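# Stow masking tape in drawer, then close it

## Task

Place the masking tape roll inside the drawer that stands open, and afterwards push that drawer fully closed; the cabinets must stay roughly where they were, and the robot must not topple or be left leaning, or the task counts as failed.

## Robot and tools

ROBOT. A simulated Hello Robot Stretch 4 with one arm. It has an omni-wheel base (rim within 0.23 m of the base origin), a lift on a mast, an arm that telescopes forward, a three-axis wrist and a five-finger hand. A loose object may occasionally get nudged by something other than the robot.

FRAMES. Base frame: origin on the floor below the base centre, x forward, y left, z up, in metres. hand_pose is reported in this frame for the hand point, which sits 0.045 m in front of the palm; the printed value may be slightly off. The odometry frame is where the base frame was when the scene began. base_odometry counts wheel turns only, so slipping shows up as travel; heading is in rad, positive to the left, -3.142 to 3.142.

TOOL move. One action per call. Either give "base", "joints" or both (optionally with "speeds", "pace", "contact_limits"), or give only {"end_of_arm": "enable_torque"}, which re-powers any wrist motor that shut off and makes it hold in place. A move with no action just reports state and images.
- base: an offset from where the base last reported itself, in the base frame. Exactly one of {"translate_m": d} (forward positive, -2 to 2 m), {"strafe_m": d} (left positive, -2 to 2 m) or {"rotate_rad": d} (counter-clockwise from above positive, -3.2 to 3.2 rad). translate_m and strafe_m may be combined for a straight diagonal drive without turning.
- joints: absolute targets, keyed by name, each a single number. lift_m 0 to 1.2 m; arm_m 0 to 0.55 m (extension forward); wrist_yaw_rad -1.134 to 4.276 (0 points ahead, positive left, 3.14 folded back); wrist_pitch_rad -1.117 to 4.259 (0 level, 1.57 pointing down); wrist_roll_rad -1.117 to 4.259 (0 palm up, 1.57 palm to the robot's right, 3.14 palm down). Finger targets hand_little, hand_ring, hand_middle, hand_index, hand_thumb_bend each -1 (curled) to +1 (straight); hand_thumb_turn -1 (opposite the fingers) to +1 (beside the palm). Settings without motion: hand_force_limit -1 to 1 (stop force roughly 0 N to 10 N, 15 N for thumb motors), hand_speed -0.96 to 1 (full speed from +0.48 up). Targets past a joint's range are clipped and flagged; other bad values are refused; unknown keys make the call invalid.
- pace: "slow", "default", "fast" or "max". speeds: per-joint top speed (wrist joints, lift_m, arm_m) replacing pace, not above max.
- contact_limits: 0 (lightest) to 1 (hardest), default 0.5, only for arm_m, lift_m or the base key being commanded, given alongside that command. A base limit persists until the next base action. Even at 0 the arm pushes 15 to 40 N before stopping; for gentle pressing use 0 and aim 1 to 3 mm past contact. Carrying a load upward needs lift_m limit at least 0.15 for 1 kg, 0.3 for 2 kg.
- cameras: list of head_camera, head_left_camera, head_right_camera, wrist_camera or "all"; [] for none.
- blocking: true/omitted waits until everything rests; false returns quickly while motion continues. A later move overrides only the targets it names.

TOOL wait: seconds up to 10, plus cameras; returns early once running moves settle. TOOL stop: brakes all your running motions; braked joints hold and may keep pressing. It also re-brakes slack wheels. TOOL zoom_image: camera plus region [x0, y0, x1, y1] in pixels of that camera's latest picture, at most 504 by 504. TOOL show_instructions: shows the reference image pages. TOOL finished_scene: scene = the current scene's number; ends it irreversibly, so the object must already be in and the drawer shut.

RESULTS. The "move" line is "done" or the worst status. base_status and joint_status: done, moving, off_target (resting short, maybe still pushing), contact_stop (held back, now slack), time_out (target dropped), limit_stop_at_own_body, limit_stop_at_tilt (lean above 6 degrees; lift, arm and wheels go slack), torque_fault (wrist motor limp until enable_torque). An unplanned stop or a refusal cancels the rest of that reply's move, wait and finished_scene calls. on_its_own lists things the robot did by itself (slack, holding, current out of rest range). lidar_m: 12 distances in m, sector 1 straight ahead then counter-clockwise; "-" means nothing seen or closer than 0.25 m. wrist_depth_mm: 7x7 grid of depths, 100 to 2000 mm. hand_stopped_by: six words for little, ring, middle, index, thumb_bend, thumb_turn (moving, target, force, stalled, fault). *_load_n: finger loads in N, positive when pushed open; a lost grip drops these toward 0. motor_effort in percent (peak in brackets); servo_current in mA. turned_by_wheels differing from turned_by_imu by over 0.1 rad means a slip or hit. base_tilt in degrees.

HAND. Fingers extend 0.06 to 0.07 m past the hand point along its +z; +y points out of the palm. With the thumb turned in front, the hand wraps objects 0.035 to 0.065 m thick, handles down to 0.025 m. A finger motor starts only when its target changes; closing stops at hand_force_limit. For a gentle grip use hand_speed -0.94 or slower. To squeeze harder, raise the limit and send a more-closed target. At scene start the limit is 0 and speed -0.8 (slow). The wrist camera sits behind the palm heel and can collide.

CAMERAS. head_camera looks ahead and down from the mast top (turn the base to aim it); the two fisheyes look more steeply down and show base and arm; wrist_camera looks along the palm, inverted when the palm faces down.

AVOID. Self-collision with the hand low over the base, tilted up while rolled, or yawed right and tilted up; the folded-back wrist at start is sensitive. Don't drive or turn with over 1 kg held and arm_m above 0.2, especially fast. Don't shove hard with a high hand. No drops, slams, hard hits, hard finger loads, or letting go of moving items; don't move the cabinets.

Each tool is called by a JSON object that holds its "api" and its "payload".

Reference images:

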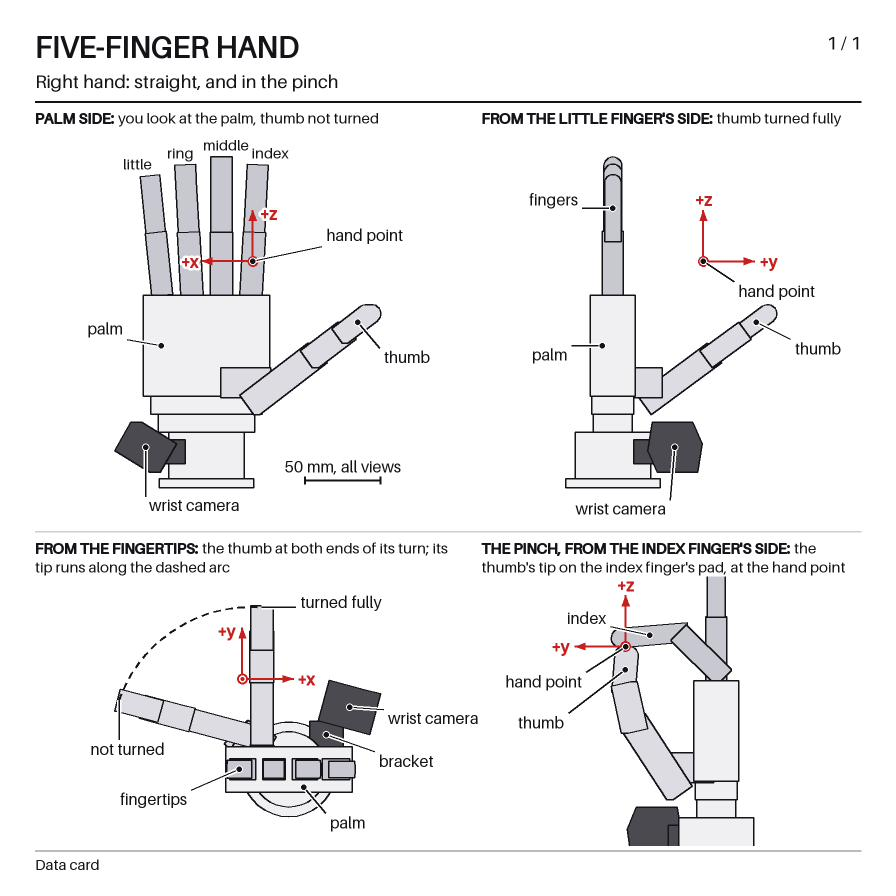

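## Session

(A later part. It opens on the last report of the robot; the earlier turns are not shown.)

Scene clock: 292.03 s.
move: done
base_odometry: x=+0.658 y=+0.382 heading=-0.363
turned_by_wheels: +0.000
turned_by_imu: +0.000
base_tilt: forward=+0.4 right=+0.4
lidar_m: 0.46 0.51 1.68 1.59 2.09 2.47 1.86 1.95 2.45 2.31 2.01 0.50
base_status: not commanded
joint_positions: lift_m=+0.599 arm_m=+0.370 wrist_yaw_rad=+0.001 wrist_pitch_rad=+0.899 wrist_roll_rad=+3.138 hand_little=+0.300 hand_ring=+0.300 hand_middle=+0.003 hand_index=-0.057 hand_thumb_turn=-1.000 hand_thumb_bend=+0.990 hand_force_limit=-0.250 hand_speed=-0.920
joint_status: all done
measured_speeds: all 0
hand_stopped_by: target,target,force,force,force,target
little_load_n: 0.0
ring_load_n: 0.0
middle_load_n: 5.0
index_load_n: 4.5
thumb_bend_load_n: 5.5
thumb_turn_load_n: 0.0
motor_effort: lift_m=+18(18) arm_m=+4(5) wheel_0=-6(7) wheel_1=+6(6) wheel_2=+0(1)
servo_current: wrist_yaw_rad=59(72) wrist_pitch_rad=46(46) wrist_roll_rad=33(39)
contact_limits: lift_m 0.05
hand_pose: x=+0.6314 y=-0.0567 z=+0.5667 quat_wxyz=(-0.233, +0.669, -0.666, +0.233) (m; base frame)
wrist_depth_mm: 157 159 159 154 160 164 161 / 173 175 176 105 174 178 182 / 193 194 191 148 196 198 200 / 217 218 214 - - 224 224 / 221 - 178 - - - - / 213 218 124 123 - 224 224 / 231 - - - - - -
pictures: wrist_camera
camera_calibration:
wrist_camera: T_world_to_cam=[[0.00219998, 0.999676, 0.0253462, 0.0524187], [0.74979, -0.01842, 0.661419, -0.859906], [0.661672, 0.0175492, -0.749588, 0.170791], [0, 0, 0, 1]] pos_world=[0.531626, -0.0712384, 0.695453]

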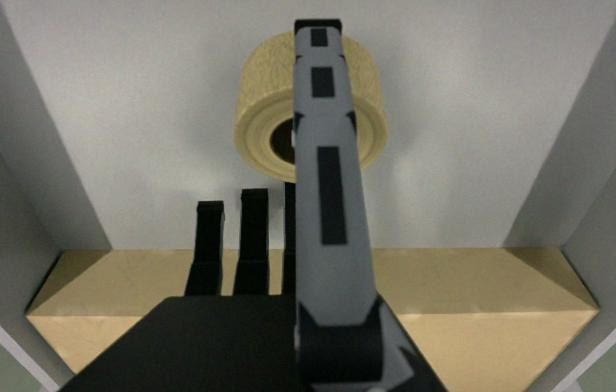

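{"api": "move", "payload": {"joints": {"hand_speed": -0.9, "hand_index": 0.12, "hand_middle": 0.15}}}

{"api": "move", "payload": {"joints": {"lift_m": 0.606}, "speeds": {"lift_m": 0.05}}}

{"api": "move", "payload": {"joints": {"hand_index": 0.4, "hand_middle": 0.35}, "cameras": ["wrist_camera"]}}

Scene clock: 301.30 s.
move: done
base_odometry: x=+0.658 y=+0.382 heading=-0.363
turned_by_wheels: +0.000
turned_by_imu: -0.001
base_tilt: forward=+0.3 right=+0.4
lidar_m: 0.44 0.49 1.67 1.60 2.09 2.44 1.87 1.94 2.45 2.32 2.02 0.50
base_status: not commanded
joint_positions: lift_m=+0.599 arm_m=+0.370 wrist_yaw_rad=+0.001 wrist_pitch_rad=+0.899 wrist_roll_rad=+3.138 hand_little=+0.300 hand_ring=+0.300 hand_middle=+0.150 hand_index=+0.120 hand_thumb_turn=-1.000 hand_thumb_bend=+0.989 hand_force_limit=-0.250 hand_speed=-0.900
joint_status: all done
measured_speeds: all 0
hand_stopped_by: target,target,target,target,force,target
little_load_n: 0.0
ring_load_n: 0.0
middle_load_n: 0.0
index_load_n: 0.0
thumb_bend_load_n: 0.0
thumb_turn_load_n: 0.0
motor_effort: lift_m=+18(18) arm_m=+4(5) wheel_0=-6(7) wheel_1=+6(6) wheel_2=+0(1)
servo_current: wrist_yaw_rad=59(65) wrist_pitch_rad=39(52) wrist_roll_rad=33(39)
contact_limits: lift_m 0.05
hand_pose: x=+0.6314 y=-0.0567 z=+0.5667 quat_wxyz=(-0.233, +0.669, -0.666, +0.233) (m; base frame)
wrist_depth_mm: 158 159 156 138 161 164 162 / 173 175 169 140 178 178 183 / 193 194 191 167 198 198 200 / 217 218 214 - - 224 224 / 233 - 177 - - - - / 213 219 124 123 - 224 221 / 229 - - - - - -
pictures: none

Scene clock: 301.90 s.
move: done
base_odometry: x=+0.658 y=+0.382 heading=-0.363
turned_by_wheels: +0.000
turned_by_imu: +0.000
base_tilt: forward=+0.3 right=+0.3
lidar_m: 0.45 0.49 1.67 1.61 2.09 2.45 1.85 1.92 2.45 2.31 2.01 0.48
base_status: not commanded
joint_positions: lift_m=+0.606 arm_m=+0.370 wrist_yaw_rad=+0.001 wrist_pitch_rad=+0.899 wrist_roll_rad=+3.138 hand_little=+0.300 hand_ring=+0.300 hand_middle=+0.150 hand_index=+0.120 hand_thumb_turn=-1.000 hand_thumb_bend=+0.989 hand_force_limit=-0.250 hand_speed=-0.900
joint_status: all done
measured_speeds: all 0
hand_stopped_by: target,target,target,target,force,target
little_load_n: 0.0
ring_load_n: 0.0
middle_load_n: 0.0
index_load_n: 0.0
thumb_bend_load_n: -0.5
thumb_turn_load_n: 0.0
motor_effort: lift_m=+27(28) arm_m=+4(5) wheel_0=-6(6) wheel_1=+6(6) wheel_2=+0(0)
servo_current: wrist_yaw_rad=52(65) wrist_pitch_rad=33(46) wrist_roll_rad=39(39)
hand_pose: x=+0.6314 y=-0.0567 z=+0.5729 quat_wxyz=(-0.233, +0.669, -0.666, +0.233) (m; base frame)
wrist_depth_mm: 164 167 162 158 167 167 165 / 180 182 176 112 184 189 185 / 200 202 202 - 206 207 207 / 219 226 223 - - 227 228 / 221 - 179 - - - - / 219 220 124 123 - 224 225 / 237 - - - - - 272
pictures: none

Scene clock: 303.40 s.
move: done
base_odometry: x=+0.658 y=+0.382 heading=-0.363
turned_by_wheels: +0.000
turned_by_imu: +0.000
base_tilt: forward=+0.3 right=+0.3
lidar_m: 0.47 0.48 1.68 1.61 2.10 2.43 1.86 1.90 2.46 2.32 1.99 0.48
base_status: not commanded
joint_positions: lift_m=+0.606 arm_m=+0.370 wrist_yaw_rad=+0.001 wrist_pitch_rad=+0.899 wrist_roll_rad=+3.138 hand_little=+0.300 hand_ring=+0.300 hand_middle=+0.350 hand_index=+0.400 hand_thumb_turn=-1.000 hand_thumb_bend=+0.989 hand_force_limit=-0.250 hand_speed=-0.900
joint_status: all done
measured_speeds: all 0
hand_stopped_by: target,target,target,target,force,target
little_load_n: 0.0
ring_load_n: -0.5
middle_load_n: 0.0
index_load_n: 0.0
thumb_bend_load_n: 0.0
thumb_turn_load_n: 0.0
motor_effort: lift_m=+27(27) arm_m=+5(5) wheel_0=-6(7) wheel_1=+6(6) wheel_2=+0(1)
servo_current: wrist_yaw_rad=59(65) wrist_pitch_rad=33(39) wrist_roll_rad=33(39)
hand_pose: x=+0.6314 y=-0.0567 z=+0.5729 quat_wxyz=(-0.233, +0.669, -0.666, +0.233) (m; base frame)
wrist_depth_mm: 163 167 162 158 167 167 164 / 179 182 176 112 184 189 186 / 200 201 202 - 206 206 207 / 220 226 221 - - 227 228 / 221 - 178 - - - - / 219 220 124 123 - 223 225 / 238 - - - - - 273
pictures: wrist_camera
camera_calibration:
wrist_camera: T_world_to_cam=[[0.00219998, 0.999676, 0.0253462, 0.052259], [0.74979, -0.01842, 0.661419, -0.864073], [0.661672, 0.0175492, -0.749588, 0.175513], [0, 0, 0, 1]] pos_world=[0.531626, -0.0712384, 0.701753]

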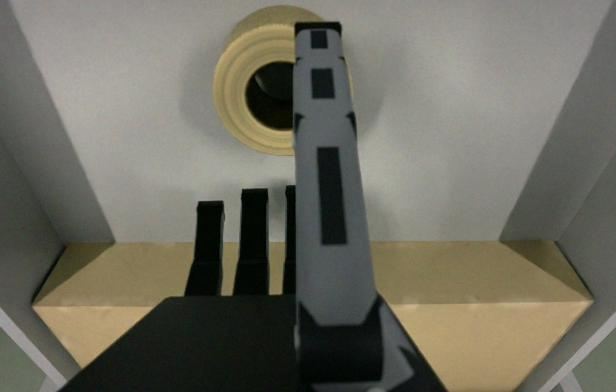

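{"api": "move", "payload": {"joints": {"lift_m": 0.66}, "pace": "slow", "cameras": ["wrist_camera"]}}

{"api": "move", "payload": {"joints": {"lift_m": 0.88}}}

{"api": "move", "payload": {"base": {"translate_m": 0.12, "strafe_m": 0.03}, "joints": {"arm_m": 0.0, "wrist_pitch_rad": 1.2, "hand_speed": -0.5, "hand_index": -1.0, "hand_middle": -1.0, "hand_ring": -1.0, "hand_little": -1.0}, "cameras": ["all"]}}

Scene clock: 320.23 s.
move: done
base_odometry: x=+0.658 y=+0.382 heading=-0.363
turned_by_wheels: +0.000
turned_by_imu: -0.001
base_tilt: forward=+0.3 right=+0.4
lidar_m: 0.44 0.49 1.71 1.59 2.09 2.46 1.85 1.90 2.44 2.31 2.02 0.48
base_status: not commanded
joint_positions: lift_m=+0.660 arm_m=+0.370 wrist_yaw_rad=+0.001 wrist_pitch_rad=+0.899 wrist_roll_rad=+3.138 hand_little=+0.300 hand_ring=+0.300 hand_middle=+0.350 hand_index=+0.400 hand_thumb_turn=-1.000 hand_thumb_bend=+0.989 hand_force_limit=-0.250 hand_speed=-0.900
joint_status: all done
measured_speeds: all 0
hand_stopped_by: target,target,target,target,force,target
little_load_n: 0.0
ring_load_n: 0.0
middle_load_n: 0.0
index_load_n: 0.0
thumb_bend_load_n: 0.0
thumb_turn_load_n: 0.0
motor_effort: lift_m=+27(28) arm_m=+4(5) wheel_0=-6(7) wheel_1=+6(6) wheel_2=+0(0)
servo_current: wrist_yaw_rad=59(65) wrist_pitch_rad=39(46) wrist_roll_rad=33(46)
hand_pose: x=+0.6314 y=-0.0567 z=+0.6269 quat_wxyz=(-0.233, +0.669, -0.666, +0.233) (m; base frame)
wrist_depth_mm: 213 216 212 186 218 219 220 / 225 228 229 106 - - - / 231 - - - - - 260 / 232 - - - - - 260 / 259 - 178 - - - 274 / - - 124 123 - - - / - - - - - - 277
pictures: wrist_camera
camera_calibration:
wrist_camera: T_world_to_cam=[[0.00219998, 0.999676, 0.0253462, 0.0508903], [0.74979, -0.01842, 0.661419, -0.89979], [0.661672, 0.0175492, -0.749588, 0.215991], [0, 0, 0, 1]] pos_world=[0.531626, -0.0712384, 0.755753]

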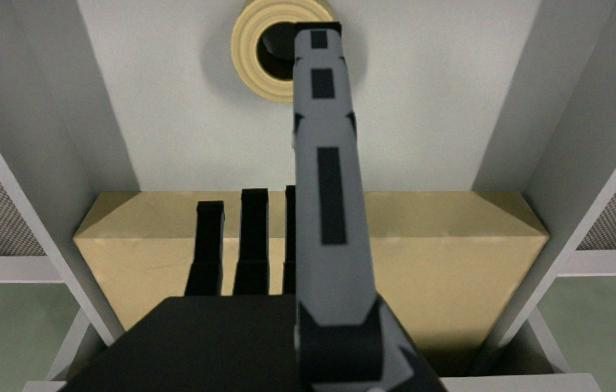

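Scene clock: 322.23 s.
move: done
base_odometry: x=+0.658 y=+0.382 heading=-0.363
turned_by_wheels: +0.000
turned_by_imu: +0.000
base_tilt: forward=+0.3 right=+0.4
lidar_m: 0.45 0.49 1.67 1.59 2.09 2.42 1.88 1.94 2.45 2.32 2.01 0.49
base_status: not commanded
joint_positions: lift_m=+0.880 arm_m=+0.370 wrist_yaw_rad=+0.001 wrist_pitch_rad=+0.899 wrist_roll_rad=+3.138 hand_little=+0.300 hand_ring=+0.300 hand_middle=+0.350 hand_index=+0.400 hand_thumb_turn=-1.000 hand_thumb_bend=+0.989 hand_force_limit=-0.250 hand_speed=-0.900
joint_status: all done
measured_speeds: all 0
hand_stopped_by: target,target,target,target,force,target
little_load_n: 0.0
ring_load_n: 0.0
middle_load_n: 0.0
index_load_n: 0.0
thumb_bend_load_n: 0.0
thumb_turn_load_n: 0.0
motor_effort: lift_m=+27(30) arm_m=+4(5) wheel_0=-7(7) wheel_1=+5(7) wheel_2=+0(1)
servo_current: wrist_yaw_rad=59(72) wrist_pitch_rad=33(46) wrist_roll_rad=39(46)
hand_pose: x=+0.6314 y=-0.0567 z=+0.8469 quat_wxyz=(-0.233, +0.669, -0.666, +0.233) (m; base frame)
wrist_depth_mm: 878 854 - - - 392 931 / 1008 991 - 106 - 1025 1008 / 1098 1098 - - - 1118 1138 / 1229 1205 - - - 1229 1229 / - - 178 - - - - / - - 124 123 - - - / - - - - - - -
pictures: none

Scene clock: 324.43 s.
move: done
base_odometry: x=+0.781 y=+0.367 heading=-0.363
turned_by_wheels: +0.000
turned_by_imu: +0.000
base_tilt: forward=+0.2 right=+0.4
lidar_m: 0.34 0.37 1.62 1.58 2.14 2.38 1.98 2.06 2.48 2.34 1.84 0.38
base_status: done
joint_positions: lift_m=+0.880 arm_m=+0.000 wrist_yaw_rad=+0.001 wrist_pitch_rad=+1.199 wrist_roll_rad=+3.138 hand_little=-1.000 hand_ring=-1.000 hand_middle=-1.000 hand_index=-1.000 hand_thumb_turn=-1.000 hand_thumb_bend=+0.989 hand_force_limit=-0.250 hand_speed=-0.500
joint_status: all done
measured_speeds: all 0
hand_stopped_by: target,target,target,target,force,target
little_load_n: 0.0
ring_load_n: 0.5
middle_load_n: 0.0
index_load_n: 0.0
thumb_bend_load_n: 0.0
thumb_turn_load_n: 0.0
motor_effort: lift_m=+26(27) arm_m=-5(8) wheel_0=+3(7) wheel_1=+4(12) wheel_2=-5(15)
servo_current: wrist_yaw_rad=52(65) wrist_pitch_rad=33(65) wrist_roll_rad=39(39)
hand_pose: x=+0.1955 y=-0.0568 z=+0.8296 quat_wxyz=(-0.131, +0.697, -0.693, +0.131) (m; base frame)
wrist_depth_mm: 878 878 878 683 699 878 904 / 931 917 946 917 960 946 960 / 976 976 976 991 - 991 1008 / 1025 1042 1025 113 - 1078 1078 / 1118 1078 144 - - 1138 1160 / 1205 1182 124 123 - 1255 1281 / 1255 - - - - - 1336
pictures: head_camera, head_left_camera, head_right_camera, wrist_camera
camera_calibration:
wrist_camera: T_world_to_cam=[[0.0095087, 0.999685, 0.0232166, 0.0472016], [0.911426, -0.0182156, 0.41106, -0.530866], [0.411354, 0.0172515, -0.911312, 0.839404], [0, 0, 0, 1]] pos_world=[0.138104, -0.0713377, 0.982081]

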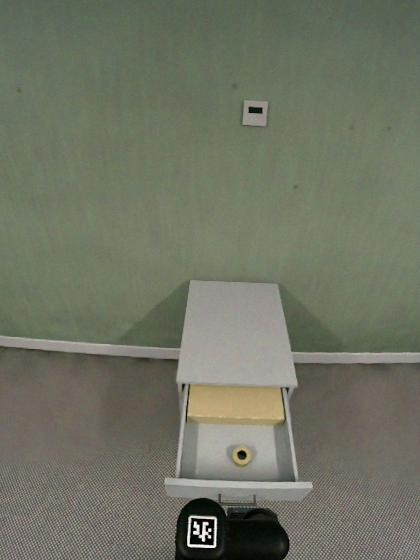

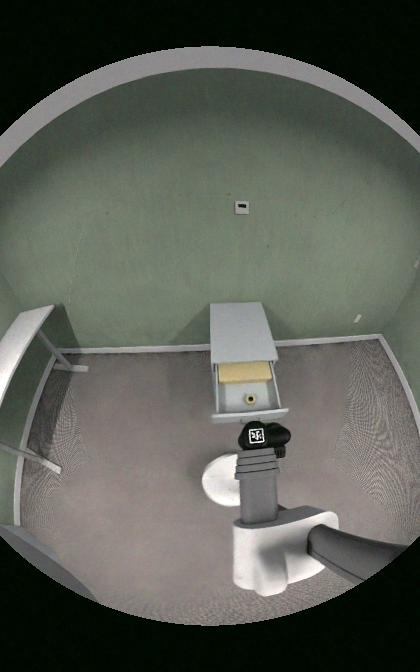

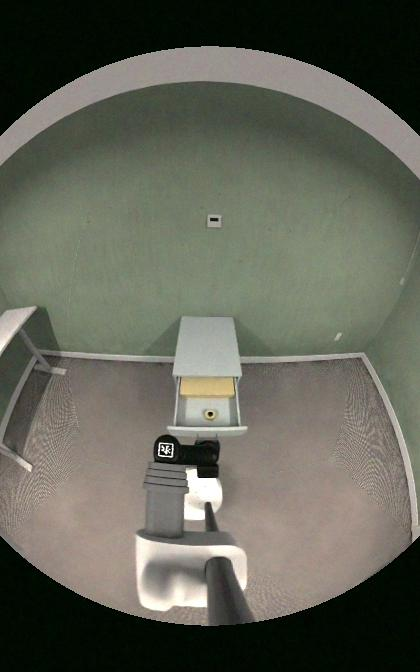

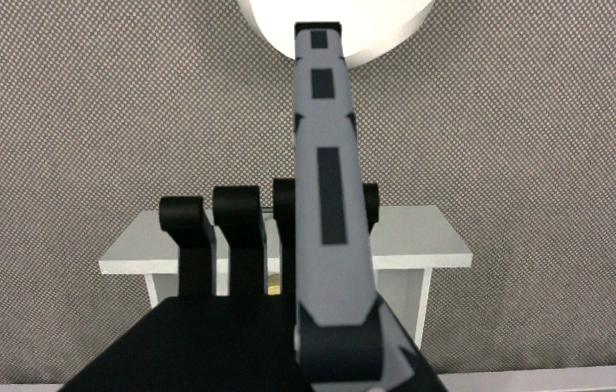

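{"api": "move", "payload": {"joints": {"lift_m": 0.615}}}

{"api": "move", "payload": {"joints": {"arm_m": 0.4}, "pace": "slow", "contact_limits": {"arm_m": 0.1}, "cameras": ["head_camera", "wrist_camera"]}}

Scene clock: 331.67 s.
move: done
base_odometry: x=+0.781 y=+0.367 heading=-0.363
turned_by_wheels: +0.000
turned_by_imu: -0.001
base_tilt: forward=+0.3 right=+0.4
lidar_m: 0.34 0.36 1.64 1.57 2.12 2.40 1.99 2.06 2.48 2.34 1.83 0.34
base_status: not commanded
joint_positions: lift_m=+0.615 arm_m=+0.000 wrist_yaw_rad=+0.001 wrist_pitch_rad=+1.199 wrist_roll_rad=+3.138 hand_little=-1.000 hand_ring=-1.000 hand_middle=-1.000 hand_index=-1.000 hand_thumb_turn=-1.000 hand_thumb_bend=+0.989 hand_force_limit=-0.250 hand_speed=-0.500
joint_status: all done
measured_speeds: all 0
hand_stopped_by: target,target,target,target,force,target
little_load_n: 0.0
ring_load_n: 0.0
middle_load_n: 0.0
index_load_n: 0.0
thumb_bend_load_n: 0.0
thumb_turn_load_n: 0.0
motor_effort: lift_m=+17(26) arm_m=-4(5) wheel_0=+3(3) wheel_1=+4(5) wheel_2=-5(6)
servo_current: wrist_yaw_rad=65(72) wrist_pitch_rad=33(46) wrist_roll_rad=33(46)
hand_pose: x=+0.1955 y=-0.0568 z=+0.5654 quat_wxyz=(-0.131, +0.697, -0.693, +0.131) (m; base frame)
wrist_depth_mm: 634 640 634 449 449 654 654 / 676 676 676 469 691 691 691 / 715 723 723 723 - 732 732 / 759 759 750 112 - 778 798 / 820 820 144 - - 831 854 / 866 854 124 123 - 891 917 / 917 - - - - - 946
pictures: none

Scene clock: 336.93 s.
move: done
base_odometry: x=+0.781 y=+0.367 heading=-0.363
turned_by_wheels: +0.000
turned_by_imu: -0.001
base_tilt: forward=+0.3 right=+0.3
lidar_m: 0.64 1.33 1.61 1.55 2.12 2.38 1.99 2.04 2.48 2.32 1.82 0.67
base_status: not commanded
joint_positions: lift_m=+0.615 arm_m=+0.400 wrist_yaw_rad=-0.001 wrist_pitch_rad=+1.204 wrist_roll_rad=+3.138 hand_little=-1.000 hand_ring=-1.000 hand_middle=-1.000 hand_index=-1.000 hand_thumb_turn=-1.000 hand_thumb_bend=+0.989 hand_force_limit=-0.250 hand_speed=-0.500
joint_status: all done
measured_speeds: all 0
hand_stopped_by: target,target,target,target,force,target
little_load_n: 0.0
ring_load_n: 0.0
middle_load_n: 0.0
index_load_n: 0.0
thumb_bend_load_n: 0.0
thumb_turn_load_n: 0.0
motor_effort: lift_m=+18(18) arm_m=+6(9) wheel_0=+2(3) wheel_1=+3(5) wheel_2=-5(6)
servo_current: wrist_yaw_rad=59(72) wrist_pitch_rad=39(52) wrist_roll_rad=33(46)
contact_limits: arm_m 0.1
hand_pose: x=+0.5937 y=-0.0569 z=+0.5652 quat_wxyz=(-0.128, +0.696, -0.694, +0.129) (m; base frame)
wrist_depth_mm: 634 647 640 634 640 640 654 / 668 676 668 661 683 683 691 / 715 707 691 - - 723 741 / 750 413 113 - - 768 778 / - - 143 - - - - / - - 124 123 - - - / 149 - - - - 146 146
pictures: head_camera, wrist_camera
camera_calibration:
wrist_camera: T_world_to_cam=[[0.0123738, 0.999656, 0.0231392, 0.0479453], [0.913748, -0.0207025, 0.405753, -0.783606], [0.406092, 0.0161227, -0.91369, 0.439051], [0, 0, 0, 1]] pos_world=[0.53713, -0.0712301, 0.717997]

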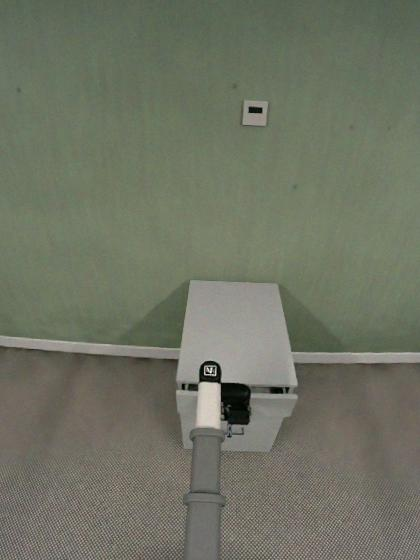

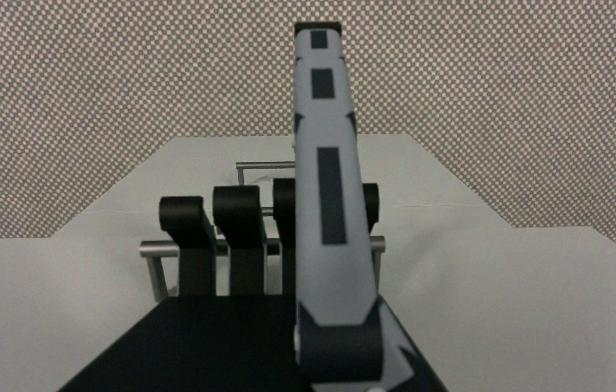

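{"api": "move", "payload": {"joints": {"arm_m": 0.47}, "speeds": {"arm_m": 0.05}, "contact_limits": {"arm_m": 0.1}, "cameras": ["wrist_camera"]}}

Scene clock: 343.63 s.
move: contact_stop
base_odometry: x=+0.781 y=+0.367 heading=-0.363
turned_by_wheels: +0.000
turned_by_imu: -0.001
base_tilt: forward=+0.3 right=+0.3
lidar_m: 0.66 1.32 1.65 1.58 2.15 2.38 1.98 2.07 2.48 2.33 1.86 0.71
base_status: not commanded
joint_positions: lift_m=+0.615 arm_m=+0.448 wrist_yaw_rad=-0.005 wrist_pitch_rad=+1.213 wrist_roll_rad=+3.138 hand_little=-1.000 hand_ring=-1.000 hand_middle=-1.000 hand_index=-1.000 hand_thumb_turn=-1.000 hand_thumb_bend=+0.989 hand_force_limit=-0.250 hand_speed=-0.500
joint_status: arm_m contact_stop (moved +0.048 of +0.070)
measured_speeds: all 0
hand_stopped_by: target,target,target,target,force,target
little_load_n: 0.0
ring_load_n: 0.0
middle_load_n: 0.0
index_load_n: 0.0
thumb_bend_load_n: 0.0
thumb_turn_load_n: 0.0
on_its_own: arm_m is slack since a contact_stop (your +0.470 is given up)
motor_effort: lift_m=+18(18) arm_m=+0(11) wheel_0=+2(3) wheel_1=+3(4) wheel_2=-5(5)
servo_current: wrist_yaw_rad=65(78) wrist_pitch_rad=52(72) wrist_roll_rad=39(46)
contact_limits: arm_m 0.1
hand_pose: x=+0.6395 y=-0.0569 z=+0.5650 quat_wxyz=(-0.125, +0.695, -0.696, +0.126) (m; base frame)
wrist_depth_mm: 634 640 640 640 640 640 647 / 668 676 676 661 683 691 691 / 707 699 286 - - 723 732 / 723 362 115 - - - 768 / 252 251 143 - - - - / - - 124 123 - - - / 149 - - - - 146 146
pictures: wrist_camera
camera_calibration:
wrist_camera: T_world_to_cam=[[0.0162469, 0.999602, 0.0230611, 0.0450356], [0.917089, -0.0240867, 0.397955, -0.823305], [0.398352, 0.0146836, -0.917115, 0.427123], [0, 0, 0, 1]] pos_world=[0.584167, -0.0711201, 0.718321]

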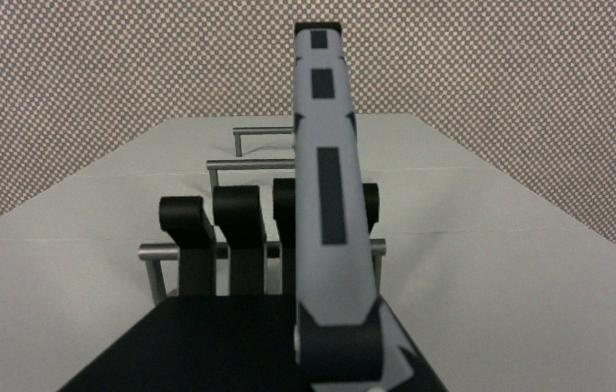

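{"api": "move", "payload": {"joints": {"arm_m": 0.2}, "cameras": ["head_camera"]}}

{"api": "zoom_image", "payload": {"camera": "head_camera", "region": [160, 340, 320, 480]}}

Scene clock: 350.50 s.
move: done
base_odometry: x=+0.781 y=+0.367 heading=-0.363
turned_by_wheels: +0.000
turned_by_imu: -0.001
base_tilt: forward=+0.4 right=+0.5
lidar_m: 0.65 1.34 1.63 1.57 2.14 2.36 1.97 2.07 2.46 2.33 1.85 0.73
base_status: not commanded
joint_positions: lift_m=+0.615 arm_m=+0.200 wrist_yaw_rad=-0.002 wrist_pitch_rad=+1.204 wrist_roll_rad=+3.138 hand_little=-1.000 hand_ring=-1.000 hand_middle=-1.000 hand_index=-1.000 hand_thumb_turn=-1.000 hand_thumb_bend=+0.989 hand_force_limit=-0.250 hand_speed=-0.500
joint_status: all done
measured_speeds: all 0
hand_stopped_by: target,target,target,target,force,target
little_load_n: 0.0
ring_load_n: 0.0
middle_load_n: 0.0
index_load_n: 0.0
thumb_bend_load_n: 0.0
thumb_turn_load_n: 0.0
motor_effort: lift_m=+18(18) arm_m=-5(8) wheel_0=+2(3) wheel_1=+2(3) wheel_2=-4(5)
servo_current: wrist_yaw_rad=65(72) wrist_pitch_rad=39(65) wrist_roll_rad=39(46)
hand_pose: x=+0.3940 y=-0.0569 z=+0.5652 quat_wxyz=(-0.129, +0.696, -0.695, +0.129) (m; base frame)
wrist_depth_mm: 634 640 634 640 634 654 661 / 668 668 676 668 691 699 699 / 715 715 715 732 - 732 723 / 759 750 741 113 - 778 788 / 820 809 144 - - 831 831 / 866 854 124 123 - 904 904 / 931 - - - - - 976
pictures: head_camera

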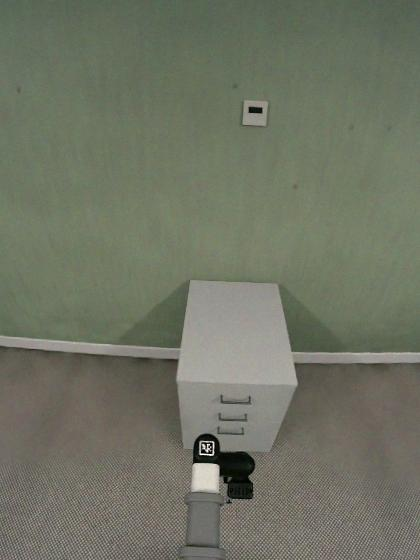

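Scaled by 3.150 from the camera's 420x560 image, which has a finer 1200x1600 frame.

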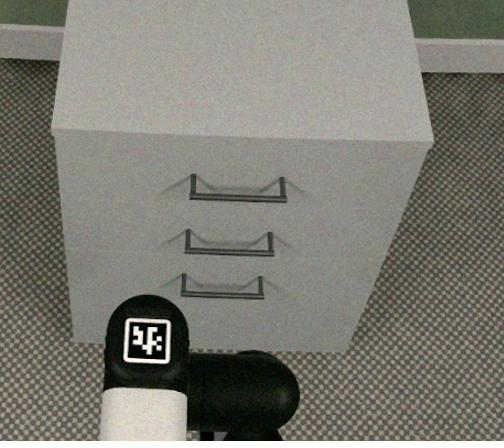

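Flush and closed.

{"api": "finished_scene", "payload": {"scene": 3}}

The scene is finished: the task was done.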